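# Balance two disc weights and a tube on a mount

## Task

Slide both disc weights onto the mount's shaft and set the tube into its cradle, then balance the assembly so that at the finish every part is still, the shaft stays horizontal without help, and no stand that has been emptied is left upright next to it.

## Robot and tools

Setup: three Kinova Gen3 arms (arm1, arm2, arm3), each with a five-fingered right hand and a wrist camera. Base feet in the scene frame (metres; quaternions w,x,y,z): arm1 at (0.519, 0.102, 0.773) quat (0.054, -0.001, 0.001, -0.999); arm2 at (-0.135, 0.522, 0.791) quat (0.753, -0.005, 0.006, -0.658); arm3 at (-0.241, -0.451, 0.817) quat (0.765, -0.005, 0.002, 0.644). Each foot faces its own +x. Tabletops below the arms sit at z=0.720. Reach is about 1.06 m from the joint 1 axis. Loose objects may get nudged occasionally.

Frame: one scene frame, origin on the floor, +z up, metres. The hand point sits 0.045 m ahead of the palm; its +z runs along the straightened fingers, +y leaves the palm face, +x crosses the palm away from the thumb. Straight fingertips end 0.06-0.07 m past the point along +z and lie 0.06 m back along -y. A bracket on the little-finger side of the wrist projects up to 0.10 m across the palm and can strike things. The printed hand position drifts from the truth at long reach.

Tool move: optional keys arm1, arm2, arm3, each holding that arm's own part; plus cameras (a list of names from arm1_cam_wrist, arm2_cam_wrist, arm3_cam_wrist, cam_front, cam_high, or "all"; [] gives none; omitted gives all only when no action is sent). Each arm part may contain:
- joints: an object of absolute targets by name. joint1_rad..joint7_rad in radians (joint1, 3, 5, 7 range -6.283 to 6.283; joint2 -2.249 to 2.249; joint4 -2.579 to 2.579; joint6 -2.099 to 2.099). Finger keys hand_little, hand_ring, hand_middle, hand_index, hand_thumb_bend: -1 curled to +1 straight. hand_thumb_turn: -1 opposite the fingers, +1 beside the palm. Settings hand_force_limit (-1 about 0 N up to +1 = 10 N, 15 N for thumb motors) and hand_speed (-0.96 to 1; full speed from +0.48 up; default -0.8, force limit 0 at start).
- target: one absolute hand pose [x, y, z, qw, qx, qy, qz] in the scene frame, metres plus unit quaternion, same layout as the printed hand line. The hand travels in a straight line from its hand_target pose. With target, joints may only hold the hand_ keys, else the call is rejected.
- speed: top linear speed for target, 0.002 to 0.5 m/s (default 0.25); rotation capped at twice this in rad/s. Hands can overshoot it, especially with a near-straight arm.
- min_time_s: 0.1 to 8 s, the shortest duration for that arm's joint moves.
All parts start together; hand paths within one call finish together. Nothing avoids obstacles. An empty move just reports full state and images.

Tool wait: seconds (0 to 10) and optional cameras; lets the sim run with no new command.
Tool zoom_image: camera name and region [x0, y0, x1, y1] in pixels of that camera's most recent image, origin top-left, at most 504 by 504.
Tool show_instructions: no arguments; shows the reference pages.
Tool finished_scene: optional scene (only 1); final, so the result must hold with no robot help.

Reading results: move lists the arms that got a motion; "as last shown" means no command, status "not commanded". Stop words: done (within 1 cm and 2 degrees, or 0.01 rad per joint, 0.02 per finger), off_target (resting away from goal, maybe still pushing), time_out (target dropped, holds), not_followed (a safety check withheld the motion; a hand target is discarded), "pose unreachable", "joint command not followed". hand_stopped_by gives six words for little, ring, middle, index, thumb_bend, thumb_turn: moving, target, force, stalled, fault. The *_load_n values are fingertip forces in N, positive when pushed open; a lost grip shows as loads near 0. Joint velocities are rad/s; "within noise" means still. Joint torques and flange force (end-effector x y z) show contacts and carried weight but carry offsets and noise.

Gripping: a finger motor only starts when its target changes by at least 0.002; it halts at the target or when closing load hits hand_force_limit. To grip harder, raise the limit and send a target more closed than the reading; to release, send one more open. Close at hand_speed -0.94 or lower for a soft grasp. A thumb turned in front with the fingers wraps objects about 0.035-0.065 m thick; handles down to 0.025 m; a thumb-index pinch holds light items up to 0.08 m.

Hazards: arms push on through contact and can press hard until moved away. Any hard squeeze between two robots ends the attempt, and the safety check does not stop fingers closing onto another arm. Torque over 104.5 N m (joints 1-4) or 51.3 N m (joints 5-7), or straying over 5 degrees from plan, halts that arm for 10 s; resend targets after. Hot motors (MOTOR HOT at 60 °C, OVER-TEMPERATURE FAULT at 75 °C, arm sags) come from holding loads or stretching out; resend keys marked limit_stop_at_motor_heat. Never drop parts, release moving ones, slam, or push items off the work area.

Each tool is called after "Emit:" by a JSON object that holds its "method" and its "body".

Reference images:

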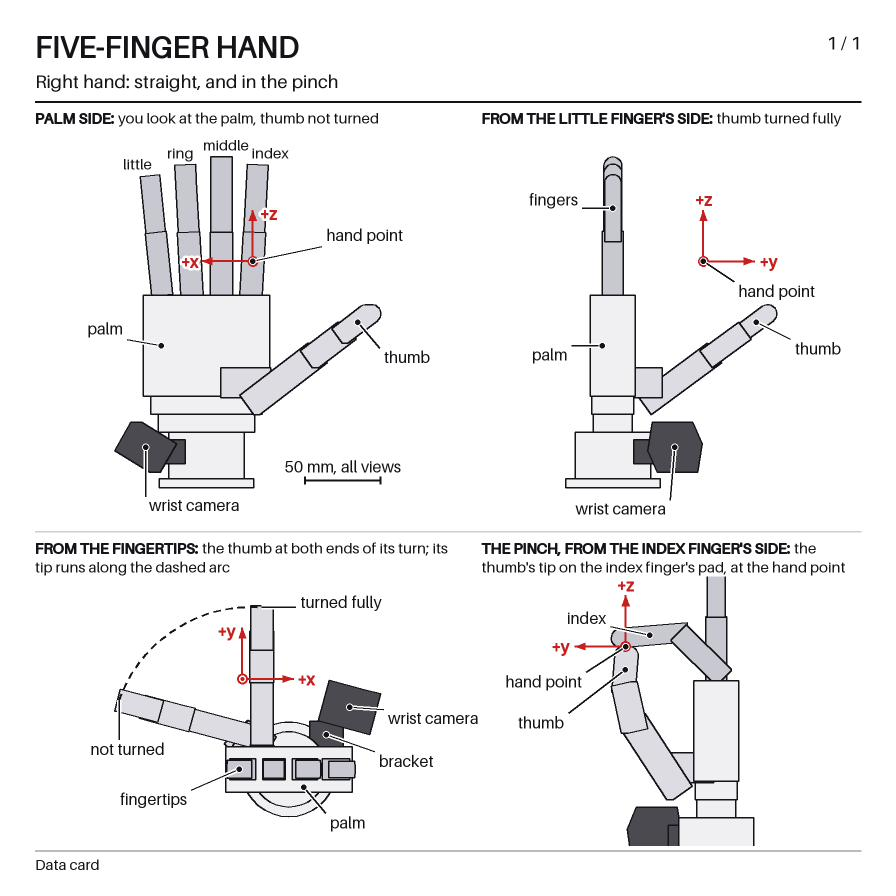

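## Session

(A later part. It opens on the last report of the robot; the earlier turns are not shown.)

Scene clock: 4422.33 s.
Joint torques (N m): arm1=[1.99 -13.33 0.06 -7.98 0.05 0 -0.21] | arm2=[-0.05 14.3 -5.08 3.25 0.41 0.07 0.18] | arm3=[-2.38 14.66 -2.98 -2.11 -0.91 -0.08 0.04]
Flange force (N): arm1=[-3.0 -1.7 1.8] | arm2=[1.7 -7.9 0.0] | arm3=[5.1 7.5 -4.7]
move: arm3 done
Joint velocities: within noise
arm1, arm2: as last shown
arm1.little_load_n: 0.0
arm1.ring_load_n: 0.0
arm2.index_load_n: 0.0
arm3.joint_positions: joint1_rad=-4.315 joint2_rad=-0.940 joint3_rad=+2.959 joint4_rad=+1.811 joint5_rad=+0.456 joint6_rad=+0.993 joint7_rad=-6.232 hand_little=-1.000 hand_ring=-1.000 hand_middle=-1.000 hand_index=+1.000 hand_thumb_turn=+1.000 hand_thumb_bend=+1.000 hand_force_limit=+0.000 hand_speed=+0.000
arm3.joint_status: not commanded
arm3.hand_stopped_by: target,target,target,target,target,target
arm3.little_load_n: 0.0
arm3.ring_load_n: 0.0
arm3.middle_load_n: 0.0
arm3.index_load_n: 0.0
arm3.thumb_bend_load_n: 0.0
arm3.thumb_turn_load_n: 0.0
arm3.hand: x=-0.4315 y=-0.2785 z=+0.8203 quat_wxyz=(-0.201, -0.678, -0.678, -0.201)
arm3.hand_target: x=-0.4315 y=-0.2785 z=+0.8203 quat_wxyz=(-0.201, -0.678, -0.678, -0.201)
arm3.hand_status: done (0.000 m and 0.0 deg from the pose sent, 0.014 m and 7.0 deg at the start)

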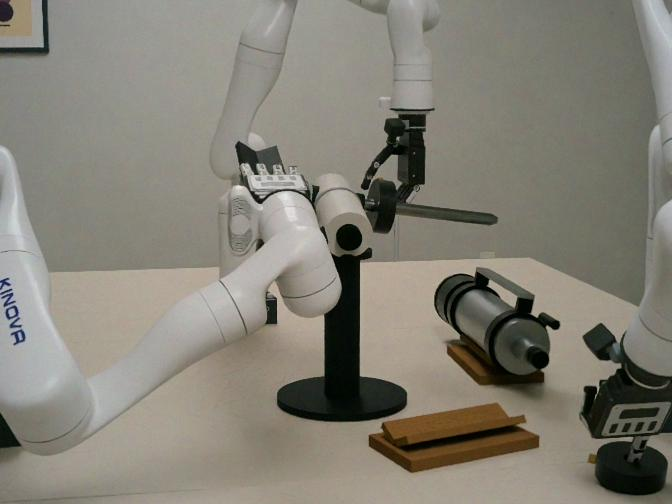

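Emit:
{"method": "move", "body": {"arm3": {"target":[-0.4445,-0.2785,0.8255,0.2476,0.6623,0.6623,0.2476],"speed":0.04}, "cameras": ["cam_front"]}}

Emit:
{"method": "zoom_image", "body": {"camera": "cam_front", "region": [540, 380, 672, 504]}}

Scene clock: 4430.33 s.
Joint torques (N m): arm1=[2.02 -13.32 0.07 -8 0.05 0.02 -0.2] | arm2=[-0.17 14.26 -5.07 3.16 0.43 0.13 0.22] | arm3=[-2.14 7.52 -3.46 -1.87 -1.3 -3.75 -0.3]
Flange force (N): arm1=[-3.1 -1.7 1.9] | arm2=[1.1 -8.1 0.3] | arm3=[6.4 20.8 -23.2]
move: arm3 done
Joint velocities: within noise
arm1, arm2: as last shown
arm3.joint_positions: joint1_rad=-4.365 joint2_rad=-1.042 joint3_rad=+2.967 joint4_rad=+1.651 joint5_rad=+0.434 joint6_rad=+1.186 joint7_rad=-6.226 hand_little=-1.000 hand_ring=-1.000 hand_middle=-1.000 hand_index=+1.000 hand_thumb_turn=+1.000 hand_thumb_bend=+1.000 hand_force_limit=+0.000 hand_speed=+0.000
arm3.joint_status: not commanded
arm3.hand_stopped_by: target,target,target,target,target,target
arm3.little_load_n: 0.0
arm3.ring_load_n: 0.0
arm3.middle_load_n: 0.0
arm3.index_load_n: 0.5
arm3.thumb_bend_load_n: 0.0
arm3.thumb_turn_load_n: 0.0
arm3.hand: x=-0.4445 y=-0.2785 z=+0.8255 quat_wxyz=(-0.248, -0.662, -0.662, -0.248)
arm3.hand_target: x=-0.4445 y=-0.2785 z=+0.8255 quat_wxyz=(-0.248, -0.662, -0.662, -0.248)
arm3.hand_status: done (0.000 m and 0.0 deg from the pose sent, 0.014 m and 8.0 deg at the start)

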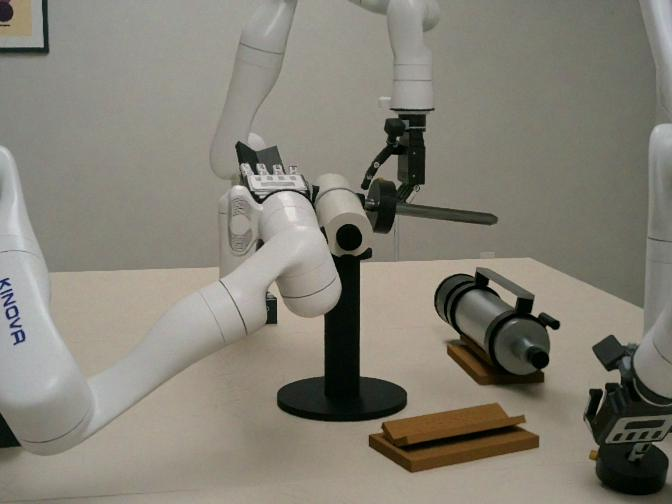

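Scaled by 3.818 from the camera's image (finer frame: 960x720).

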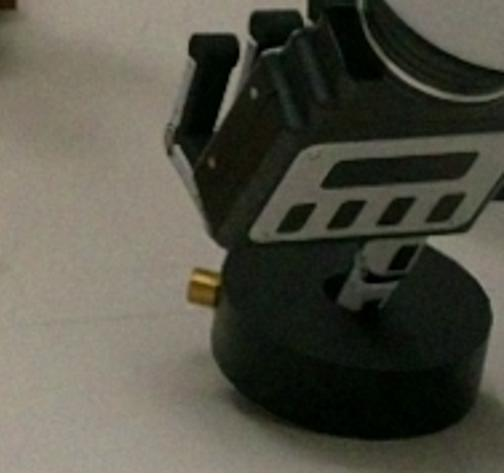

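Emit:
{"method": "move", "body": {"arm3": {"target":[-0.4653,-0.2785,0.8344,0.3044,0.6382,0.6382,0.3044],"speed":0.05}, "cameras": ["cam_front","cam_high"]}}

Emit:
{"method": "zoom_image", "body": {"camera": "cam_front", "region": [540, 380, 672, 504]}}

Scene clock: 4442.57 s.
Joint torques (N m): arm1=[2.01 -13.35 0.09 -8.02 0.03 0.03 -0.22] | arm2=[-0.14 14.23 -5.1 3.19 0.4 0.1 0.15] | arm3=[-1.89 16.53 -2.18 -1.65 -0.96 0.68 -0.03]
Flange force (N): arm1=[-3.1 -1.6 2.0] | arm2=[1.3 -8.0 0.2] | arm3=[5.0 6.7 -4.8]
move: arm3 done
Joint velocities: within noise
arm1, arm2: as last shown
arm3.joint_positions: joint1_rad=-4.421 joint2_rad=-1.176 joint3_rad=+2.982 joint4_rad=+1.432 joint5_rad=+0.414 joint6_rad=+1.436 joint7_rad=-6.206 hand_little=-1.000 hand_ring=-1.000 hand_middle=-1.000 hand_index=+1.000 hand_thumb_turn=+1.000 hand_thumb_bend=+1.000 hand_force_limit=+0.000 hand_speed=+0.000
arm3.joint_status: not commanded
arm3.hand_stopped_by: target,target,target,target,target,target
arm3.little_load_n: 0.0
arm3.ring_load_n: 0.0
arm3.middle_load_n: 0.0
arm3.index_load_n: 0.5
arm3.thumb_bend_load_n: 0.0
arm3.thumb_turn_load_n: 0.0
arm3.hand: x=-0.4653 y=-0.2785 z=+0.8344 quat_wxyz=(-0.304, -0.638, -0.638, -0.304)
arm3.hand_target: x=-0.4653 y=-0.2785 z=+0.8344 quat_wxyz=(-0.304, -0.638, -0.638, -0.304)
arm3.hand_status: done (0.000 m and 0.0 deg from the pose sent, 0.023 m and 10.0 deg at the start)

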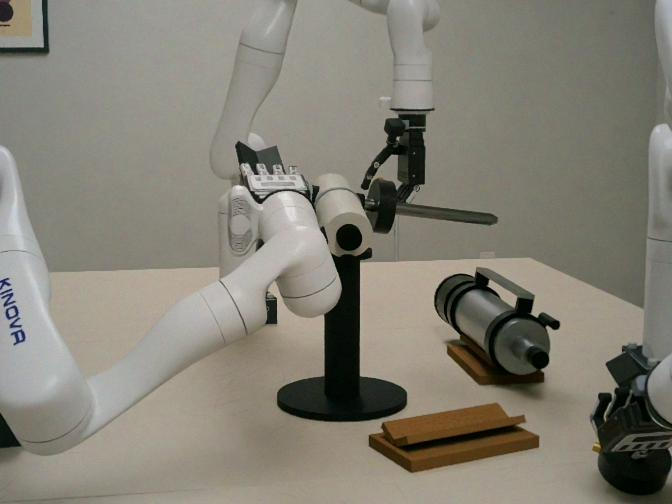

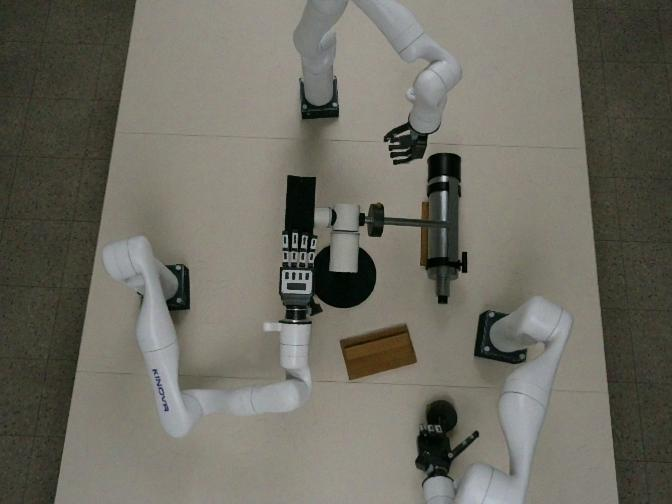

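Scaled by 3.818 from the camera's image (finer frame: 960x720).

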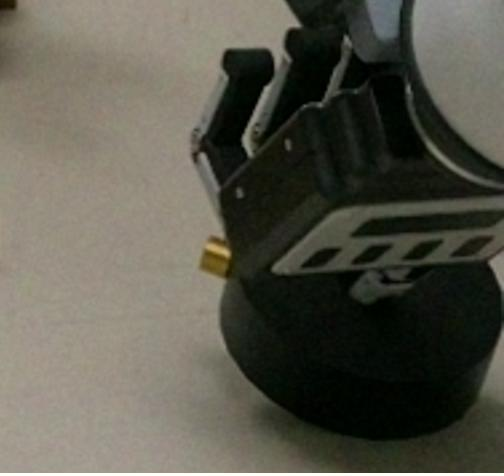

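Emit:
{"method": "move", "body": {"arm3": {"target":[-0.4894,-0.2785,0.8368,0.3695,0.6029,0.6029,0.3695],"speed":0.05}, "cameras": []}}

Emit:
{"method": "move", "body": {"arm3": {"target":[-0.5096,-0.2785,0.8354,0.4206,0.5684,0.5684,0.4206],"speed":0.05}, "cameras": ["cam_front","cam_high"]}}

Emit:
{"method": "zoom_image", "body": {"camera": "cam_high", "region": [380, 370, 500, 470]}}

Scene clock: 4454.80 s.
Joint torques (N m): arm1=[2.04 -13.34 0.03 -7.99 0.02 0.04 -0.2] | arm2=[-0.14 14.34 -5.11 3.2 0.38 0.09 0.19] | arm3=[-1.46 12.24 -2.52 -1.82 -1.43 -2.67 -0.26]
Flange force (N): arm1=[-3.1 -1.7 2.0] | arm2=[1.2 -7.8 0.1] | arm3=[6.0 17.5 -13.5]
move: arm3 done
Joint velocities: within noise
arm1, arm2: as last shown
arm2.middle_load_n: -0.5
arm2.index_load_n: 0.5
arm3.joint_positions: joint1_rad=-4.476 joint2_rad=-1.365 joint3_rad=+3.006 joint4_rad=+1.150 joint5_rad=+0.409 joint6_rad=+1.725 joint7_rad=-6.171 hand_little=-1.000 hand_ring=-1.000 hand_middle=-1.000 hand_index=+1.000 hand_thumb_turn=+1.000 hand_thumb_bend=+1.000 hand_force_limit=+0.000 hand_speed=+0.000
arm3.joint_status: not commanded
arm3.hand_stopped_by: target,target,target,target,target,target
arm3.little_load_n: 0.0
arm3.ring_load_n: 0.0
arm3.middle_load_n: 0.0
arm3.index_load_n: 0.0
arm3.thumb_bend_load_n: 0.0
arm3.thumb_turn_load_n: 0.0
arm3.hand: x=-0.4894 y=-0.2785 z=+0.8368 quat_wxyz=(-0.369, -0.603, -0.603, -0.369)
arm3.hand_target: x=-0.4894 y=-0.2785 z=+0.8368 quat_wxyz=(-0.369, -0.603, -0.603, -0.369)
arm3.hand_status: done (0.000 m and 0.0 deg from the pose sent, 0.024 m and 12.0 deg at the start)

Scene clock: 4457.03 s.
Joint torques (N m): arm1=[2.02 -13.35 0.07 -7.99 0.04 0.03 -0.21] | arm2=[-0.11 14.32 -5.14 3.15 0.42 0.1 0.17] | arm3=[-0.63 9.75 -2.09 -1.13 -1.54 -3.75 -0.37]
Flange force (N): arm1=[-3.1 -1.7 2.0] | arm2=[1.2 -7.8 0.3] | arm3=[6.5 21.5 -17.1]
move: arm3 done
Joint velocities: within noise
arm1, arm2: as last shown
arm2.middle_load_n: 0.0
arm2.index_load_n: 0.0
arm3.joint_positions: joint1_rad=-4.513 joint2_rad=-1.542 joint3_rad=+3.028 joint4_rad=+0.885 joint5_rad=+0.423 joint6_rad=+1.973 joint7_rad=-6.121 hand_little=-1.000 hand_ring=-1.000 hand_middle=-1.000 hand_index=+1.000 hand_thumb_turn=+1.000 hand_thumb_bend=+1.000 hand_force_limit=+0.000 hand_speed=+0.000
arm3.joint_status: not commanded
arm3.hand_stopped_by: target,target,target,target,target,target
arm3.little_load_n: 0.0
arm3.ring_load_n: 0.0
arm3.middle_load_n: 0.0
arm3.index_load_n: 0.0
arm3.thumb_bend_load_n: 0.0
arm3.thumb_turn_load_n: 0.0
arm3.hand: x=-0.5096 y=-0.2785 z=+0.8354 quat_wxyz=(-0.421, -0.568, -0.568, -0.421)
arm3.hand_target: x=-0.5096 y=-0.2785 z=+0.8354 quat_wxyz=(-0.421, -0.568, -0.568, -0.421)
arm3.hand_status: done (0.000 m and 0.0 deg from the pose sent, 0.020 m and 10.0 deg at the start)

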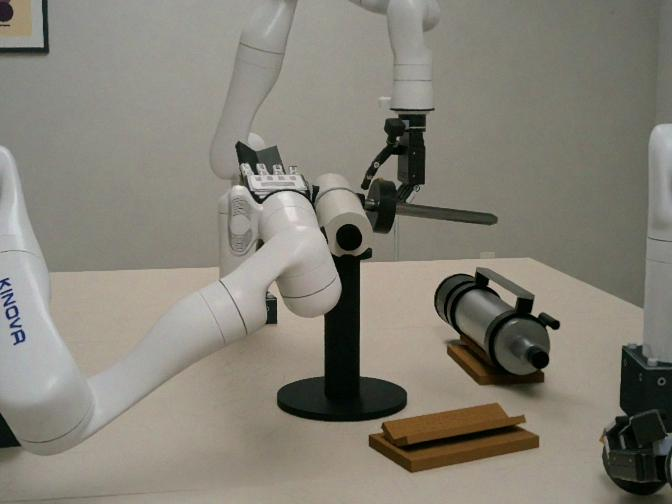

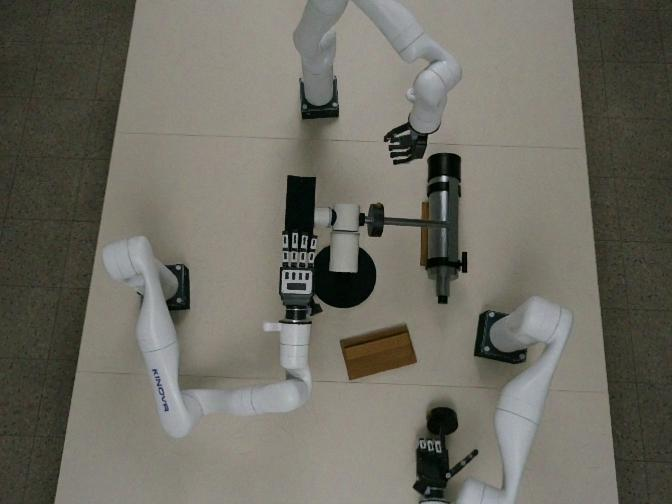

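Scaled by 4.200 from the camera's image (finer frame: 960x720).

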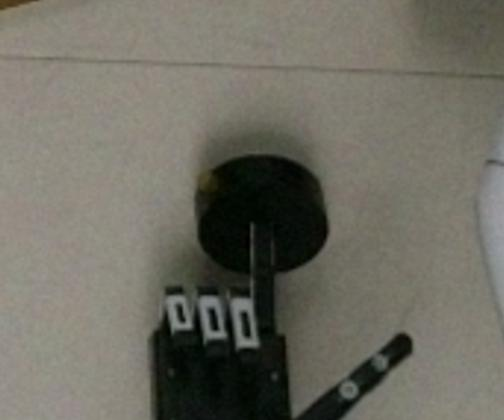

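Emit:
{"method": "move", "body": {"arm3": {"target":[-0.5198,-0.2785,0.8352,0.4206,0.5684,0.5684,0.4206],"speed":0.03}, "cameras": ["cam_high"]}}

Emit:
{"method": "zoom_image", "body": {"camera": "cam_high", "region": [380, 370, 500, 470]}}

Scene clock: 4486.47 s.
Joint torques (N m): arm1=[2 -13.27 0.07 -7.99 0.03 0.02 -0.2] | arm2=[-0.15 14.28 -5.09 3.11 0.4 0.09 0.21] | arm3=[-1.52 21.26 -0.79 -3.85 0.12 1.11 -0.03]
Flange force (N): arm1=[-3.2 -1.6 1.9] | arm2=[1.0 -7.9 0.3] | arm3=[1.8 5.3 0.9]
move: arm3 done
Joint velocities: within noise
arm1, arm2: as last shown
arm1.middle_load_n: 0.5
arm2.index_load_n: 0.5
arm3.joint_positions: joint1_rad=-4.521 joint2_rad=-1.563 joint3_rad=+3.027 joint4_rad=+0.823 joint5_rad=+0.426 joint6_rad=+2.011 joint7_rad=-6.107 hand_little=-1.000 hand_ring=-1.000 hand_middle=-1.000 hand_index=+1.000 hand_thumb_turn=+1.000 hand_thumb_bend=+1.000 hand_force_limit=+0.000 hand_speed=+0.000
arm3.joint_status: not commanded
arm3.hand_stopped_by: target,target,target,target,target,target
arm3.little_load_n: 0.0
arm3.ring_load_n: 0.0
arm3.middle_load_n: 0.0
arm3.index_load_n: -3.0
arm3.thumb_bend_load_n: 0.0
arm3.thumb_turn_load_n: 0.0
arm3.hand: x=-0.5198 y=-0.2785 z=+0.8352 quat_wxyz=(-0.421, -0.568, -0.568, -0.421)
arm3.hand_target: x=-0.5198 y=-0.2785 z=+0.8352 quat_wxyz=(-0.421, -0.568, -0.568, -0.421)
arm3.hand_status: done (0.000 m and 0.0 deg from the pose sent, 0.010 m and 0.0 deg at the start)

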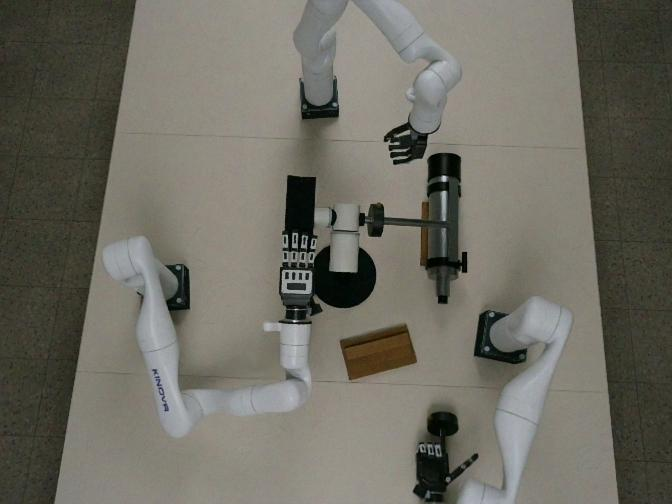

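Scaled by 4.200 from the camera's image (finer frame: 960x720).

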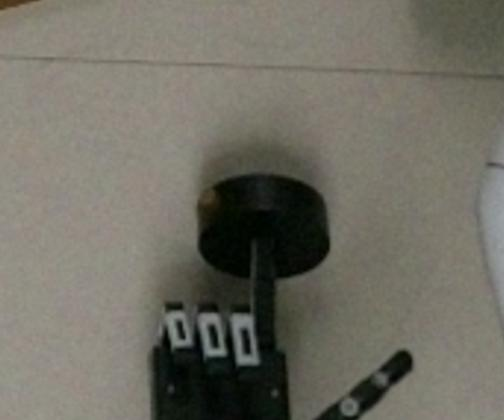

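Emit:
{"method": "move", "body": {"arm3": {"target":[-0.5264,-0.2785,0.8355,0.4206,0.5684,0.5684,0.4206],"speed":0.03}, "cameras": []}}

Emit:
{"method": "move", "body": {"arm3": {"target":[-0.5340,-0.2785,0.834,0.4462,0.5485,0.5485,0.4462],"speed":0.03}, "cameras": ["cam_high","cam_front"]}}

Emit:
{"method": "zoom_image", "body": {"camera": "cam_high", "region": [380, 370, 500, 470]}}

Scene clock: 4492.83 s.
Joint torques (N m): arm1=[1.99 -13.31 0.04 -8.01 0.07 0.03 -0.19] | arm2=[-0.16 14.25 -5.04 3.14 0.4 0.11 0.22] | arm3=[-1.32 21.71 -0.38 -3.5 0.23 1.82 0]
Flange force (N): arm1=[-3.1 -1.6 2.0] | arm2=[1.1 -8.1 0.3] | arm3=[1.8 3.1 0.4]
move: arm3 done
Joint velocities: within noise
arm1, arm2: as last shown
arm1.ring_load_n: 0.5
arm1.middle_load_n: 0.0
arm2.index_load_n: 0.0
arm3.joint_positions: joint1_rad=-4.526 joint2_rad=-1.577 joint3_rad=+3.026 joint4_rad=+0.781 joint5_rad=+0.428 joint6_rad=+2.038 joint7_rad=-6.097 hand_little=-1.000 hand_ring=-1.000 hand_middle=-1.000 hand_index=+1.000 hand_thumb_turn=+1.000 hand_thumb_bend=+1.000 hand_force_limit=+0.000 hand_speed=+0.000
arm3.joint_status: not commanded
arm3.hand_stopped_by: target,target,target,target,target,target
arm3.little_load_n: 0.0
arm3.ring_load_n: 0.0
arm3.middle_load_n: 0.0
arm3.index_load_n: -2.0
arm3.thumb_bend_load_n: 0.0
arm3.thumb_turn_load_n: -0.5
arm3.hand: x=-0.5264 y=-0.2785 z=+0.8355 quat_wxyz=(-0.421, -0.568, -0.568, -0.421)
arm3.hand_target: x=-0.5264 y=-0.2785 z=+0.8355 quat_wxyz=(-0.421, -0.568, -0.568, -0.421)
arm3.hand_status: done (0.000 m and 0.0 deg from the pose sent, 0.007 m and 0.0 deg at the start)

Scene clock: 4496.40 s.
Joint torques (N m): arm1=[2 -13.34 0.08 -7.97 0.04 0 -0.19] | arm2=[-0.13 14.23 -5.12 3.19 0.38 0.13 0.21] | arm3=[-1.94 21.87 2.21 -2.3 1.07 2.37 -0.05]
Flange force (N): arm1=[-3.0 -1.8 1.8] | arm2=[1.2 -8.0 0.3] | arm3=[4.4 -1.6 -3.6]
move: arm3 done
Joint velocities: arm1=[within noise] | arm2=[within noise] | arm3=[-0.004 -0.002 0.01 0 -0.008 0 0.004]
arm1.joint_positions: joint1_rad=-0.700 joint2_rad=+0.300 joint3_rad=+0.000 joint4_rad=+1.700 joint5_rad=+0.000 joint6_rad=+1.140 joint7_rad=-5.500 hand_little=+0.000 hand_ring=+0.000 hand_middle=+0.000 hand_index=+0.000 hand_thumb_turn=-1.000 hand_thumb_bend=+0.500 hand_force_limit=-0.100 hand_speed=-0.850
arm1.joint_status: not commanded
arm1.hand_stopped_by: target,target,target,target,target,target
arm1.little_load_n: 0.0
arm1.ring_load_n: 0.0
arm1.middle_load_n: 0.0
arm1.index_load_n: 0.5
arm1.thumb_bend_load_n: 0.0
arm1.thumb_turn_load_n: 0.0
arm1.hand: x=+0.2473 y=-0.1171 z=+1.0069 quat_wxyz=(-0.002, -0.010, +1.000, +0.000)
arm1.hand_target: x=+0.2473 y=-0.1171 z=+1.0069 quat_wxyz=(-0.002, -0.010, +1.000, +0.000)
arm1.hand_status: not commanded
arm2.joint_positions: joint1_rad=-1.735 joint2_rad=-2.074 joint3_rad=+1.157 joint4_rad=+1.663 joint5_rad=+0.333 joint6_rad=+1.312 joint7_rad=+1.211 hand_little=+1.000 hand_ring=+1.000 hand_middle=+1.000 hand_index=+1.000 hand_thumb_turn=-1.000 hand_thumb_bend=+1.000 hand_force_limit=+0.300 hand_speed=-0.300
arm2.joint_status: not commanded
arm2.hand_stopped_by: target,target,target,target,target,target
arm2.little_load_n: 0.0
arm2.ring_load_n: 0.0
arm2.middle_load_n: 0.0
arm2.index_load_n: 0.5
arm2.thumb_bend_load_n: 0.0
arm2.thumb_turn_load_n: 0.0
arm2.hand: x=-0.0970 y=+0.1460 z=+1.0105 quat_wxyz=(-0.558, +0.435, -0.435, +0.557)
arm2.hand_target: x=-0.0970 y=+0.1460 z=+1.0105 quat_wxyz=(-0.558, +0.435, -0.435, +0.557)
arm2.hand_status: not commanded
arm3.joint_positions: joint1_rad=-4.706 joint2_rad=-1.713 joint3_rad=+3.633 joint4_rad=+0.632 joint5_rad=-0.008 joint6_rad=+2.099 joint7_rad=-5.800 hand_little=-1.000 hand_ring=-1.000 hand_middle=-1.000 hand_index=+1.000 hand_thumb_turn=+1.000 hand_thumb_bend=+1.000 hand_force_limit=+0.000 hand_speed=+0.000
arm3.joint_status: not commanded
arm3.hand_stopped_by: target,target,target,target,target,target
arm3.little_load_n: 0.0
arm3.ring_load_n: 0.0
arm3.middle_load_n: 0.0
arm3.index_load_n: 0.0
arm3.thumb_bend_load_n: 0.0
arm3.thumb_turn_load_n: 0.0
arm3.hand: x=-0.5332 y=-0.2786 z=+0.8341 quat_wxyz=(-0.440, -0.550, -0.553, -0.444)
arm3.hand_target: x=-0.5332 y=-0.2786 z=+0.8341 quat_wxyz=(-0.440, -0.550, -0.553, -0.444)
arm3.hand_status: done (0.001 m and 0.9 deg from the pose sent, 0.008 m and 5.3 deg at the start; a joint's target at an end of its range on 86 of 107 steps)
pictures: cam_front, cam_high

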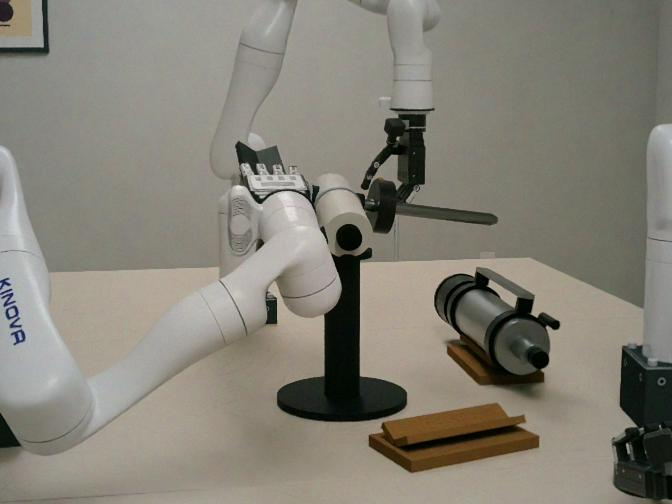

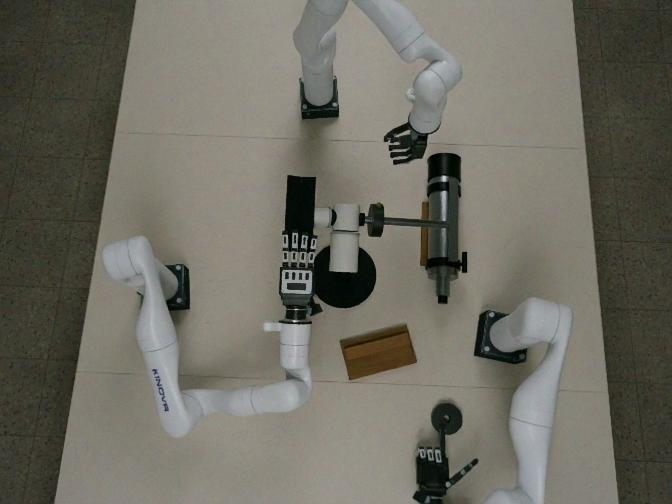

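Scaled by 4.200 from the camera's image (finer frame: 960x720).

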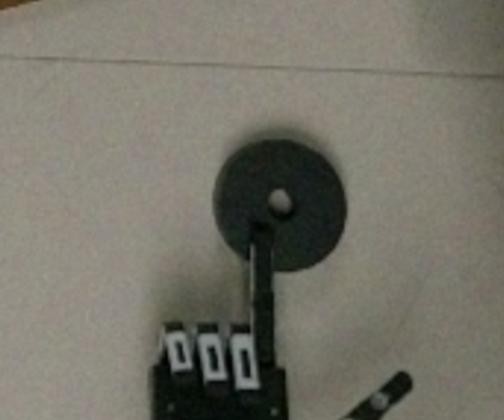

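Emit:
{"method": "move", "body": {"arm3": {"target":[-0.560,-0.2785,0.865,0.4206,0.5684,0.5684,0.4206],"speed":0.1}, "cameras": []}}

Emit:
{"method": "move", "body": {"arm3": {"target":[-0.47,-0.27,0.89,0.1651,0.6876,0.6876,0.1651],"speed":0.25}, "cameras": ["cam_high","cam_front"]}}

Emit:
{"method": "zoom_image", "body": {"camera": "cam_front", "region": [540, 380, 672, 504]}}

Emit:
{"method": "zoom_image", "body": {"camera": "cam_high", "region": [380, 370, 500, 470]}}

Scene clock: 4545.93 s.
Joint torques (N m): arm1=[2.05 -13.32 0.06 -8.02 0.01 0.03 -0.19] | arm2=[-0.1 14.26 -5.06 3.2 0.39 0.11 0.21] | arm3=[-1.24 22.45 2.19 -3.06 0.86 2.32 -0.17]
Flange force (N): arm1=[-3.3 -1.7 2.0] | arm2=[1.4 -8.0 0.2] | arm3=[2.9 0.4 -1.6]
move: arm3 done
Joint velocities: arm1=[within noise] | arm2=[within noise] | arm3=[0.001 0.003 -0.009 0 0.006 -0.001 -0.003]
arm1, arm2: as last shown
arm2.middle_load_n: -0.5
arm3.joint_positions: joint1_rad=-4.714 joint2_rad=-1.615 joint3_rad=+3.627 joint4_rad=+0.632 joint5_rad=-0.013 joint6_rad=+2.099 joint7_rad=-5.794 hand_little=-1.000 hand_ring=-1.000 hand_middle=-1.000 hand_index=+1.000 hand_thumb_turn=+1.000 hand_thumb_bend=+1.000 hand_force_limit=+0.000 hand_speed=+0.000
arm3.joint_status: not commanded
arm3.hand_stopped_by: target,target,target,target,target,target
arm3.little_load_n: 0.5
arm3.ring_load_n: 0.0
arm3.middle_load_n: 0.0
arm3.index_load_n: 0.0
arm3.thumb_bend_load_n: 0.0
arm3.thumb_turn_load_n: 0.0
arm3.hand: x=-0.5591 y=-0.2787 z=+0.8650 quat_wxyz=(-0.411, -0.571, -0.576, -0.418)
arm3.hand_target: x=-0.5591 y=-0.2787 z=+0.8650 quat_wxyz=(-0.411, -0.571, -0.576, -0.418)
arm3.hand_status: done (0.001 m and 1.5 deg from the pose sent, 0.041 m and 4.5 deg at the start; a joint's target at an end of its range on 29 of 29 steps)

Scene clock: 4548.10 s.
Joint torques (N m): arm1=[1.99 -13.35 0.04 -8.01 0.03 0.04 -0.21] | arm2=[-0.15 14.31 -5.05 3.19 0.39 0.12 0.22] | arm3=[-1.09 15.82 2.8 -2.99 0.63 1.11 0.07]
Flange force (N): arm1=[-3.1 -1.6 2.0] | arm2=[1.2 -8.0 0.2] | arm3=[2.1 0.8 -1.4]
move: arm3 done
Joint velocities: within noise
arm1, arm2: as last shown
arm1.index_load_n: 0.0
arm2.middle_load_n: 0.0
arm2.index_load_n: 0.0
arm3.joint_positions: joint1_rad=-4.759 joint2_rad=-0.837 joint3_rad=+3.661 joint4_rad=+1.736 joint5_rad=-0.144 joint6_rad=+1.051 joint7_rad=-5.619 hand_little=-1.000 hand_ring=-1.000 hand_middle=-1.000 hand_index=+1.000 hand_thumb_turn=+1.000 hand_thumb_bend=+1.000 hand_force_limit=+0.000 hand_speed=+0.000
arm3.joint_status: not commanded
arm3.hand_stopped_by: target,target,target,target,target,target
arm3.little_load_n: 0.0
arm3.ring_load_n: 0.0
arm3.middle_load_n: -0.5
arm3.index_load_n: 0.0
arm3.thumb_bend_load_n: 0.0
arm3.thumb_turn_load_n: 0.0
arm3.hand: x=-0.4700 y=-0.2700 z=+0.8900 quat_wxyz=(-0.165, -0.688, -0.688, -0.165)
arm3.hand_target: x=-0.4700 y=-0.2700 z=+0.8900 quat_wxyz=(-0.165, -0.688, -0.688, -0.165)
arm3.hand_status: done (0.000 m and 0.0 deg from the pose sent, 0.093 m and 44.7 deg at the start)
pictures: cam_front, cam_high

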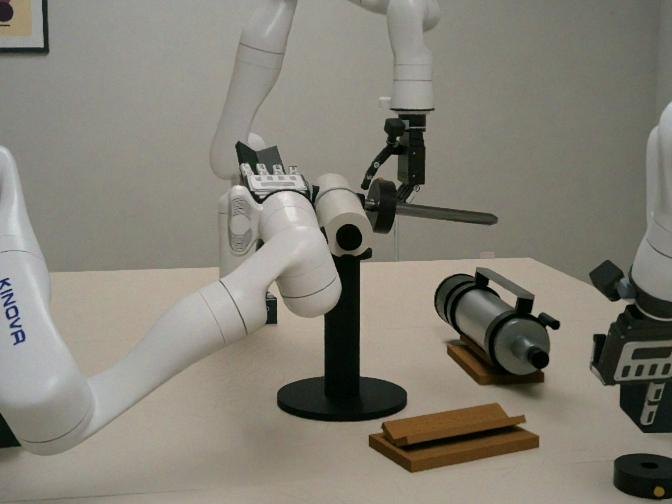

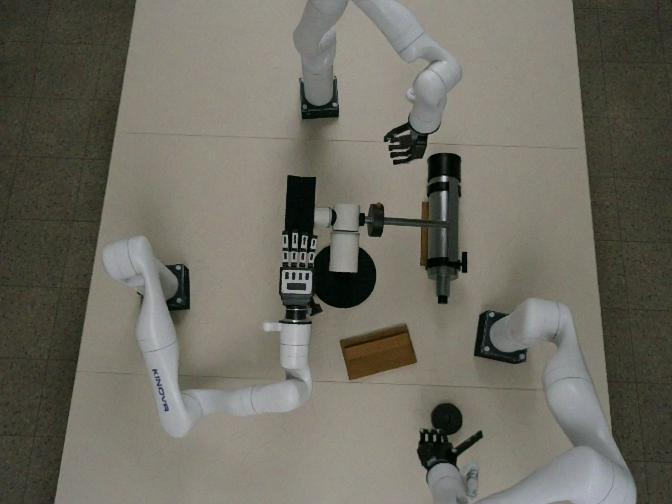

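Scaled by 3.818 from the camera's image (finer frame: 960x720).

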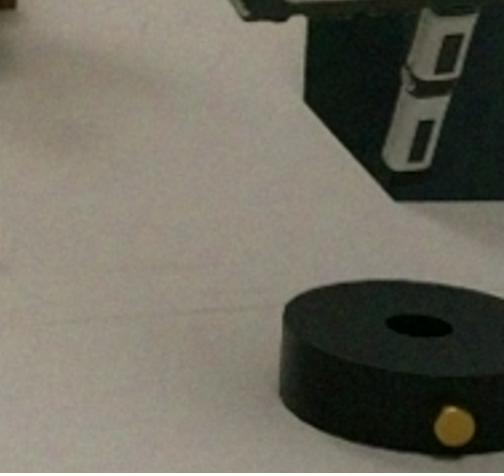

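Scaled by 4.200 from the camera's image (finer frame: 960x720).

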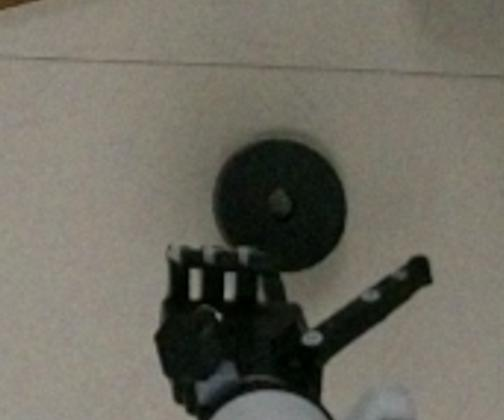

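Emit:
{"method": "move", "body": {"arm3": {"target":[-0.432,-0.25,0.87,0,0.3827,0.9239,0],"speed":0.25}, "cameras": []}}

Emit:
{"method": "move", "body": {"arm3": {"target":[-0.432,-0.25,0.822,0,0.3827,0.9239,0],"speed":0.1}, "cameras": ["cam_high","cam_front"]}}

Emit:
{"method": "zoom_image", "body": {"camera": "cam_front", "region": [590, 410, 672, 504]}}

Scene clock: 4601.27 s.
Joint torques (N m): arm1=[2.02 -13.34 0.08 -7.99 0.04 0.03 -0.22] | arm2=[-0.18 14.32 -5.1 3.22 0.41 0.11 0.18] | arm3=[-1.08 10.72 -0.01 -2.76 0.06 0.25 0.01]
Flange force (N): arm1=[-3.1 -1.7 2.0] | arm2=[1.2 -7.8 0.1] | arm3=[0.6 3.2 -2.0]
move: arm3 done
Joint velocities: within noise
arm1, arm2: as last shown
arm1.little_load_n: 0.5
arm2.index_load_n: 0.5
arm3.joint_positions: joint1_rad=-4.383 joint2_rad=-0.450 joint3_rad=+3.275 joint4_rad=+2.273 joint5_rad=-0.129 joint6_rad=+0.417 joint7_rad=-4.759 hand_little=-1.000 hand_ring=-1.000 hand_middle=-1.000 hand_index=+1.000 hand_thumb_turn=+1.000 hand_thumb_bend=+1.000 hand_force_limit=+0.000 hand_speed=+0.000
arm3.joint_status: not commanded
arm3.hand_stopped_by: target,target,target,target,target,target
arm3.little_load_n: 0.0
arm3.ring_load_n: 0.0
arm3.middle_load_n: 0.0
arm3.index_load_n: 0.0
arm3.thumb_bend_load_n: 0.0
arm3.thumb_turn_load_n: 0.0
arm3.hand: x=-0.4320 y=-0.2500 z=+0.8700 quat_wxyz=(+0.000, -0.383, -0.924, +0.000)
arm3.hand_target: x=-0.4320 y=-0.2500 z=+0.8700 quat_wxyz=(+0.000, -0.383, -0.924, +0.000)
arm3.hand_status: done (0.000 m and 0.0 deg from the pose sent, 0.047 m and 52.1 deg at the start)

Scene clock: 4602.27 s.
Joint torques (N m): arm1=[2 -13.33 0.12 -7.97 0.03 0.02 -0.22] | arm2=[-0.08 14.27 -5.07 3.19 0.36 0.1 0.18] | arm3=[-1.03 11.81 -0.12 -1.3 0.05 0.25 0.07]
Flange force (N): arm1=[-3.0 -1.7 1.9] | arm2=[1.4 -7.9 0.2] | arm3=[1.2 2.8 -2.2]
move: arm3 done
Joint velocities: within noise
arm1, arm2: as last shown
arm1.little_load_n: 0.0
arm2.index_load_n: 0.0
arm3.joint_positions: joint1_rad=-4.339 joint2_rad=-0.591 joint3_rad=+3.222 joint4_rad=+2.306 joint5_rad=-0.163 joint6_rad=+0.240 joint7_rad=-4.727 hand_little=-1.000 hand_ring=-1.000 hand_middle=-1.000 hand_index=+1.000 hand_thumb_turn=+1.000 hand_thumb_bend=+1.000 hand_force_limit=+0.000 hand_speed=+0.000
arm3.joint_status: not commanded
arm3.hand_stopped_by: target,target,target,target,target,target
arm3.little_load_n: 0.0
arm3.ring_load_n: 0.5
arm3.middle_load_n: 0.0
arm3.index_load_n: 0.0
arm3.thumb_bend_load_n: 0.0
arm3.thumb_turn_load_n: 0.0
arm3.hand: x=-0.4320 y=-0.2500 z=+0.8220 quat_wxyz=(+0.000, -0.383, -0.924, +0.000)
arm3.hand_target: x=-0.4320 y=-0.2500 z=+0.8220 quat_wxyz=(+0.000, -0.383, -0.924, +0.000)
arm3.hand_status: done (0.000 m and 0.0 deg from the pose sent, 0.048 m and 0.0 deg at the start)
pictures: cam_front, cam_high

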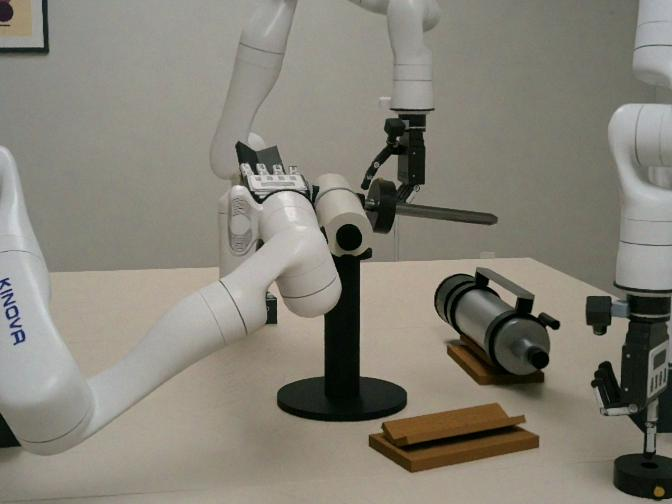

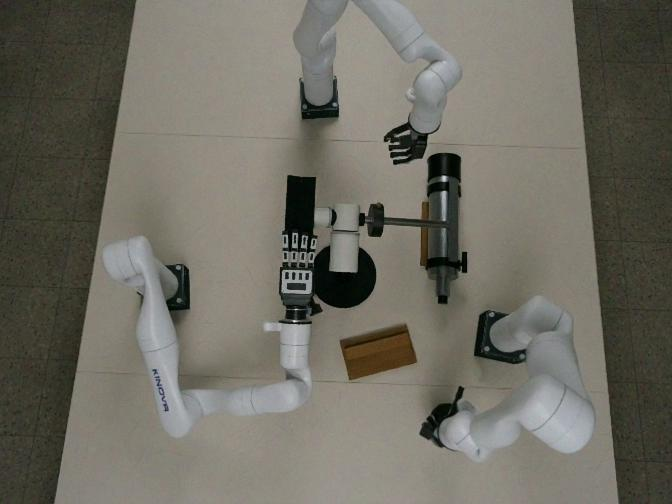

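Scaled by 5.362 from the camera's image (finer frame: 960x720).

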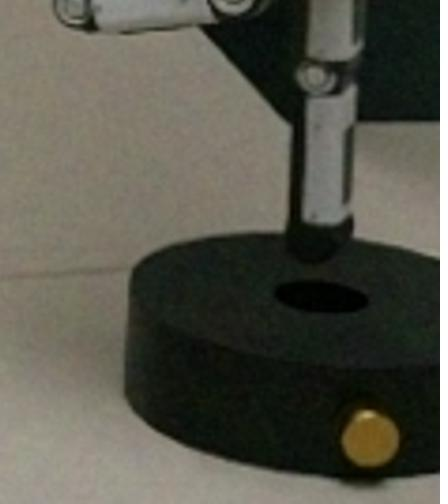

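Emit:
{"method": "move", "body": {"arm3": {"target":[-0.4305,-0.251,0.808,0,0.3827,0.9239,0],"speed":0.05}, "cameras": ["cam_front"]}}

Emit:
{"method": "zoom_image", "body": {"camera": "cam_front", "region": [590, 410, 672, 504]}}

Scene clock: 4609.03 s.
Joint torques (N m): arm1=[2.04 -13.29 0.04 -7.96 0.03 0.01 -0.21] | arm2=[-0.11 14.26 -5.06 3.16 0.36 0.11 0.2] | arm3=[-0.91 0.31 -0.5 -0.91 0.09 -1.81 0.02]
Flange force (N): arm1=[-3.1 -1.7 1.8] | arm2=[1.2 -8.0 0.3] | arm3=[-0.6 3.0 -46.7]
move: arm3 done
Joint velocities: within noise
arm1, arm2: as last shown
arm2.ring_load_n: -0.5
arm3.joint_positions: joint1_rad=-4.326 joint2_rad=-0.633 joint3_rad=+3.204 joint4_rad=+2.318 joint5_rad=-0.170 joint6_rad=+0.186 joint7_rad=-4.722 hand_little=-1.000 hand_ring=-1.000 hand_middle=-1.000 hand_index=+1.000 hand_thumb_turn=+1.000 hand_thumb_bend=+1.000 hand_force_limit=+0.000 hand_speed=+0.000
arm3.joint_status: not commanded
arm3.hand_stopped_by: target,target,target,target,target,target
arm3.little_load_n: 0.0
arm3.ring_load_n: 0.0
arm3.middle_load_n: 0.0
arm3.index_load_n: 0.0
arm3.thumb_bend_load_n: -0.5
arm3.thumb_turn_load_n: 0.0
arm3.hand: x=-0.4305 y=-0.2510 z=+0.8080 quat_wxyz=(+0.000, -0.383, -0.924, +0.000)
arm3.hand_target: x=-0.4305 y=-0.2510 z=+0.8080 quat_wxyz=(+0.000, -0.383, -0.924, +0.000)
arm3.hand_status: done (0.000 m and 0.0 deg from the pose sent, 0.014 m and 0.0 deg at the start)

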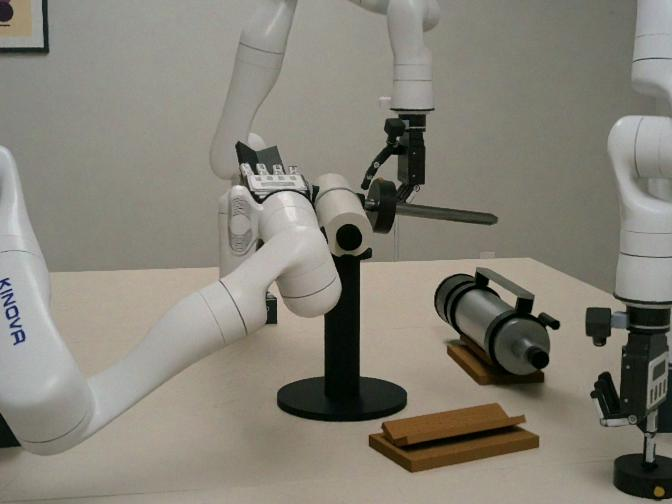

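Scaled by 5.362 from the camera's image (finer frame: 960x720).

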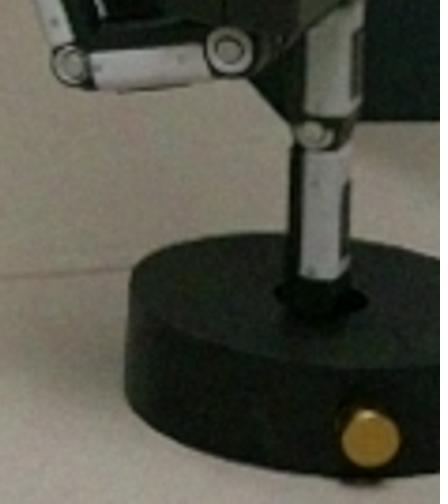

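Emit:
{"method": "move", "body": {"arm3": {"target":[-0.4275,-0.252,0.813,0,0.3827,0.9239,0],"speed":0.05}, "cameras": []}}

Emit:
{"method": "move", "body": {"arm3": {"target":[-0.4275,-0.252,0.808,0,0.3827,0.9239,0],"speed":0.03}, "cameras": ["cam_front"]}}

Emit:
{"method": "zoom_image", "body": {"camera": "cam_front", "region": [590, 410, 672, 504]}}

Scene clock: 4619.03 s.
Joint torques (N m): arm1=[1.99 -13.34 0.1 -8 0.05 0.02 -0.21] | arm2=[-0.12 14.28 -5.09 3.17 0.37 0.11 0.17] | arm3=[-1.03 11.87 -0.01 -0.98 0.11 0.28 0.01]
Flange force (N): arm1=[-3.1 -1.7 2.0] | arm2=[1.3 -7.9 0.2] | arm3=[1.0 3.0 -1.9]
move: arm3 done
Joint velocities: within noise
arm1, arm2: as last shown
arm2.ring_load_n: 0.0
arm3.joint_positions: joint1_rad=-4.326 joint2_rad=-0.615 joint3_rad=+3.208 joint4_rad=+2.326 joint5_rad=-0.168 joint6_rad=+0.196 joint7_rad=-4.720 hand_little=-1.000 hand_ring=-1.000 hand_middle=-1.000 hand_index=+1.000 hand_thumb_turn=+1.000 hand_thumb_bend=+1.000 hand_force_limit=+0.000 hand_speed=+0.000
arm3.joint_status: not commanded
arm3.hand_stopped_by: target,target,target,target,target,target
arm3.little_load_n: 0.0
arm3.ring_load_n: 0.0
arm3.middle_load_n: 0.0
arm3.index_load_n: 0.0
arm3.thumb_bend_load_n: 0.0
arm3.thumb_turn_load_n: 0.0
arm3.hand: x=-0.4275 y=-0.2520 z=+0.8130 quat_wxyz=(+0.000, -0.383, -0.924, +0.000)
arm3.hand_target: x=-0.4275 y=-0.2520 z=+0.8130 quat_wxyz=(+0.000, -0.383, -0.924, +0.000)
arm3.hand_status: done (0.000 m and 0.0 deg from the pose sent, 0.006 m and 0.0 deg at the start)

Scene clock: 4620.00 s.
Joint torques (N m): arm1=[2.05 -13.31 0.1 -8 0.03 0.03 -0.21] | arm2=[-0.06 14.36 -5.1 3.19 0.41 0.12 0.21] | arm3=[-1.07 11.97 -0.08 -0.85 0.1 0.18 0.05]
Flange force (N): arm1=[-3.2 -1.7 1.9] | arm2=[1.3 -7.8 0.3] | arm3=[1.2 3.0 -2.3]
move: arm3 done
Joint velocities: within noise
arm1, arm2: as last shown
arm1.thumb_bend_load_n: -0.5
arm2.index_load_n: 0.5
arm3.joint_positions: joint1_rad=-4.321 joint2_rad=-0.631 joint3_rad=+3.202 joint4_rad=+2.327 joint5_rad=-0.169 joint6_rad=+0.178 joint7_rad=-4.719 hand_little=-1.000 hand_ring=-1.000 hand_middle=-1.000 hand_index=+1.000 hand_thumb_turn=+1.000 hand_thumb_bend=+1.000 hand_force_limit=+0.000 hand_speed=+0.000
arm3.joint_status: not commanded
arm3.hand_stopped_by: target,target,target,target,target,target
arm3.little_load_n: 0.0
arm3.ring_load_n: 0.0
arm3.middle_load_n: 0.0
arm3.index_load_n: 0.5
arm3.thumb_bend_load_n: 0.0
arm3.thumb_turn_load_n: 0.0
arm3.hand: x=-0.4275 y=-0.2520 z=+0.8080 quat_wxyz=(+0.000, -0.383, -0.924, +0.000)
arm3.hand_target: x=-0.4275 y=-0.2520 z=+0.8080 quat_wxyz=(+0.000, -0.383, -0.924, +0.000)
arm3.hand_status: done (0.000 m and 0.0 deg from the pose sent, 0.005 m and 0.0 deg at the start)

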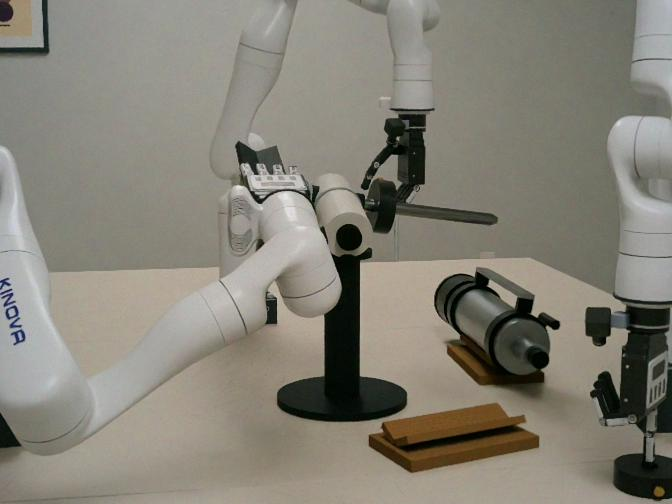

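Scaled by 5.362 from the camera's image (finer frame: 960x720).

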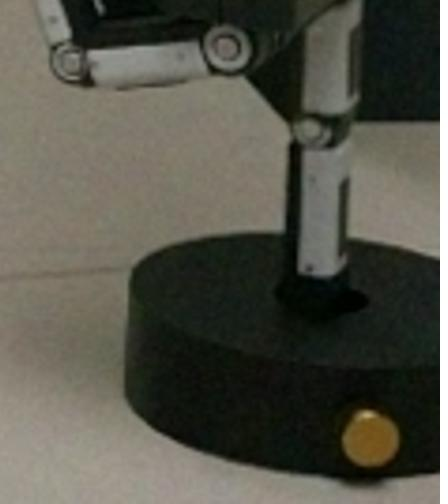

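Emit:
{"method": "move", "body": {"arm3": {"target":[-0.4273,-0.253,0.8,0,0.3827,0.9239,0],"speed":0.03}, "cameras": []}}

Scene clock: 4624.40 s.
Joint torques (N m): arm1=[1.99 -13.3 0.07 -7.99 0 0 -0.23] | arm2=[-0.13 14.28 -5.06 3.13 0.41 0.11 0.22] | arm3=[-0.57 12.51 0.59 -1.62 0.14 -0.45 0.07]
Flange force (N): arm1=[-3.1 -1.6 1.9] | arm2=[1.1 -8.0 0.4] | arm3=[-0.5 1.6 -2.7]
move: arm3 done
Joint velocities: within noise
arm1.joint_positions: joint1_rad=-0.700 joint2_rad=+0.300 joint3_rad=+0.000 joint4_rad=+1.700 joint5_rad=+0.000 joint6_rad=+1.140 joint7_rad=-5.500 hand_little=+0.000 hand_ring=+0.000 hand_middle=+0.000 hand_index=+0.000 hand_thumb_turn=-1.000 hand_thumb_bend=+0.500 hand_force_limit=-0.100 hand_speed=-0.850
arm1.joint_status: not commanded
arm1.hand_stopped_by: target,target,target,target,target,target
arm1.little_load_n: 0.0
arm1.ring_load_n: 0.0
arm1.middle_load_n: 0.0
arm1.index_load_n: 0.5
arm1.thumb_bend_load_n: 0.0
arm1.thumb_turn_load_n: 0.0
arm1.hand: x=+0.2473 y=-0.1171 z=+1.0069 quat_wxyz=(-0.002, -0.010, +1.000, +0.000)
arm1.hand_target: x=+0.2473 y=-0.1171 z=+1.0069 quat_wxyz=(-0.002, -0.010, +1.000, +0.000)
arm1.hand_status: not commanded
arm2.joint_positions: joint1_rad=-1.735 joint2_rad=-2.074 joint3_rad=+1.157 joint4_rad=+1.663 joint5_rad=+0.333 joint6_rad=+1.312 joint7_rad=+1.211 hand_little=+1.000 hand_ring=+1.000 hand_middle=+1.000 hand_index=+1.000 hand_thumb_turn=-1.000 hand_thumb_bend=+1.000 hand_force_limit=+0.300 hand_speed=-0.300
arm2.joint_status: not commanded
arm2.hand_stopped_by: target,target,target,target,target,target
arm2.little_load_n: 0.0
arm2.ring_load_n: 0.0
arm2.middle_load_n: 0.0
arm2.index_load_n: 0.5
arm2.thumb_bend_load_n: 0.0
arm2.thumb_turn_load_n: 0.0
arm2.hand: x=-0.0970 y=+0.1460 z=+1.0105 quat_wxyz=(-0.558, +0.435, -0.435, +0.557)
arm2.hand_target: x=-0.0970 y=+0.1460 z=+1.0105 quat_wxyz=(-0.558, +0.435, -0.435, +0.557)
arm2.hand_status: not commanded
arm3.joint_positions: joint1_rad=-4.316 joint2_rad=-0.656 joint3_rad=+3.193 joint4_rad=+2.332 joint5_rad=-0.173 joint6_rad=+0.148 joint7_rad=-4.718 hand_little=-1.000 hand_ring=-1.000 hand_middle=-1.000 hand_index=+1.000 hand_thumb_turn=+1.000 hand_thumb_bend=+1.000 hand_force_limit=+0.000 hand_speed=+0.000
arm3.joint_status: not commanded
arm3.hand_stopped_by: target,target,target,target,target,target
arm3.little_load_n: 0.5
arm3.ring_load_n: 0.0
arm3.middle_load_n: 0.0
arm3.index_load_n: 0.0
arm3.thumb_bend_load_n: 0.0
arm3.thumb_turn_load_n: 0.0
arm3.hand: x=-0.4273 y=-0.2530 z=+0.8000 quat_wxyz=(+0.000, -0.383, -0.924, +0.000)
arm3.hand_target: x=-0.4273 y=-0.2530 z=+0.8000 quat_wxyz=(+0.000, -0.383, -0.924, +0.000)
arm3.hand_status: done (0.000 m and 0.0 deg from the pose sent, 0.008 m and 0.0 deg at the start)

Emit:
{"method": "move", "body": {"arm3": {"target":[-0.427,-0.2533,0.789,0,0.3827,0.9239,0],"speed":0.03}, "cameras": []}}

Emit:
{"method": "move", "body": {"arm3": {"target":[-0.36,-0.243,0.789,0,0.3827,0.9239,0],"speed":0.04}, "cameras": ["cam_front","cam_high"]}}

Emit:
{"method": "zoom_image", "body": {"camera": "cam_front", "region": [540, 380, 672, 504]}}

Scene clock: 4633.60 s.
Joint torques (N m): arm1=[1.99 -13.33 0.11 -7.97 0.04 0.04 -0.2] | arm2=[-0.13 14.34 -5.06 3.16 0.39 0.11 0.24] | arm3=[-0.37 12.96 0.97 -1.93 0.22 -0.88 0.07]
Flange force (N): arm1=[-3.0 -1.7 1.9] | arm2=[1.1 -7.9 0.3] | arm3=[-1.4 0.9 -3.2]
move: arm3 done
Joint velocities: within noise
arm1, arm2: as last shown
arm1.index_load_n: 0.0
arm2.index_load_n: 0.0
arm2.thumb_turn_load_n: 0.5
arm3.joint_positions: joint1_rad=-4.307 joint2_rad=-0.691 joint3_rad=+3.180 joint4_rad=+2.336 joint5_rad=-0.175 joint6_rad=+0.108 joint7_rad=-4.716 hand_little=-1.000 hand_ring=-1.000 hand_middle=-1.000 hand_index=+1.000 hand_thumb_turn=+1.000 hand_thumb_bend=+1.000 hand_force_limit=+0.000 hand_speed=+0.000
arm3.joint_status: not commanded
arm3.hand_stopped_by: target,target,target,target,target,target
arm3.little_load_n: 0.0
arm3.ring_load_n: 0.5
arm3.middle_load_n: 0.0
arm3.index_load_n: 0.0
arm3.thumb_bend_load_n: 0.0
arm3.thumb_turn_load_n: 0.0
arm3.hand: x=-0.4270 y=-0.2533 z=+0.7890 quat_wxyz=(+0.000, -0.383, -0.924, +0.000)
arm3.hand_target: x=-0.4270 y=-0.2533 z=+0.7890 quat_wxyz=(+0.000, -0.383, -0.924, +0.000)
arm3.hand_status: done (0.000 m and 0.0 deg from the pose sent, 0.011 m and 0.0 deg at the start)

Scene clock: 4635.80 s.
Joint torques (N m): arm1=[1.99 -13.35 0.11 -7.99 0.04 -0.01 -0.19] | arm2=[-0.14 14.21 -5.09 3.19 0.35 0.07 0.19] | arm3=[-0.31 10.28 1.19 2.25 0.13 0.8 0.17]
Flange force (N): arm1=[-3.1 -1.8 1.9] | arm2=[1.3 -8.0 0.1] | arm3=[3.4 0.4 -3.4]
move: arm3 done
Joint velocities: within noise
arm1, arm2: as last shown
arm3.joint_positions: joint1_rad=-4.099 joint2_rad=-0.683 joint3_rad=+3.144 joint4_rad=+2.479 joint5_rad=-0.092 joint6_rad=-0.029 joint7_rad=-4.618 hand_little=-1.000 hand_ring=-1.000 hand_middle=-1.000 hand_index=+1.000 hand_thumb_turn=+1.000 hand_thumb_bend=+1.000 hand_force_limit=+0.000 hand_speed=+0.000
arm3.joint_status: not commanded
arm3.hand_stopped_by: target,target,target,target,target,target
arm3.little_load_n: 0.0
arm3.ring_load_n: 0.0
arm3.middle_load_n: 0.0
arm3.index_load_n: 0.0
arm3.thumb_bend_load_n: 0.0
arm3.thumb_turn_load_n: 0.0
arm3.hand: x=-0.3600 y=-0.2430 z=+0.7890 quat_wxyz=(+0.000, -0.383, -0.924, +0.000)
arm3.hand_target: x=-0.3600 y=-0.2430 z=+0.7890 quat_wxyz=(+0.000, -0.383, -0.924, +0.000)
arm3.hand_status: done (0.000 m and 0.0 deg from the pose sent, 0.068 m and 0.0 deg at the start)

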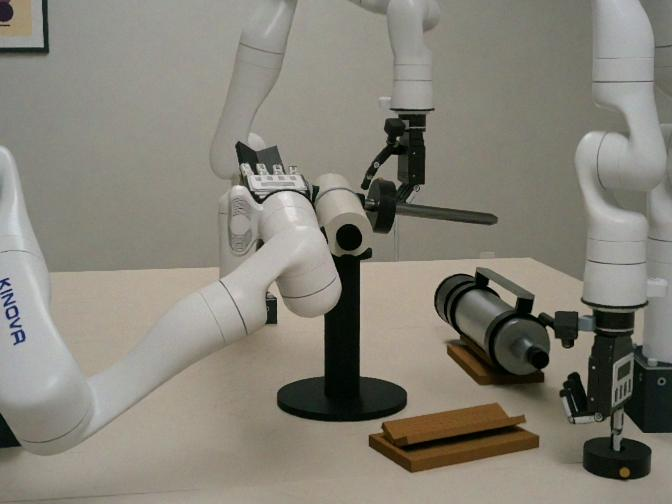

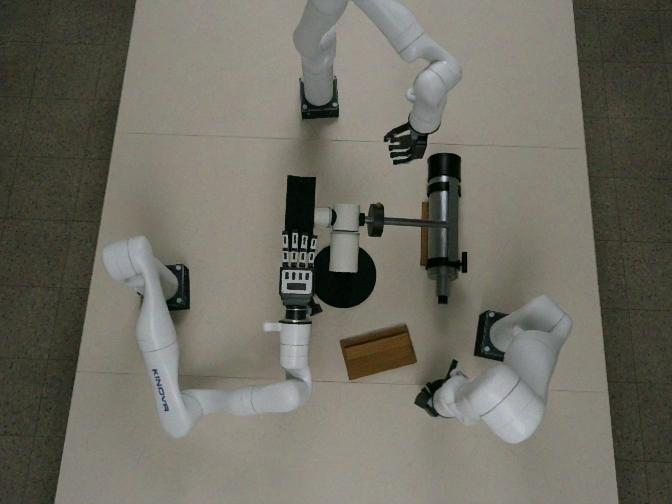

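Scaled by 3.818 from the camera's image (finer frame: 960x720).

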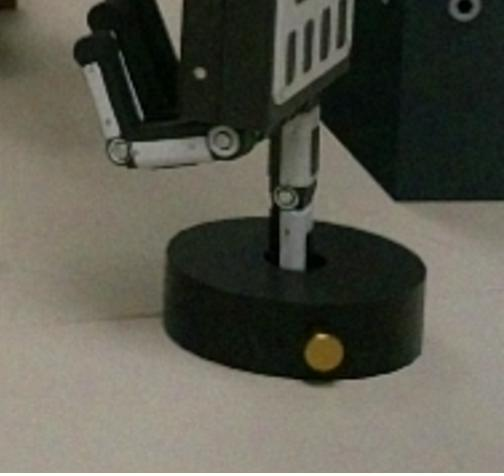

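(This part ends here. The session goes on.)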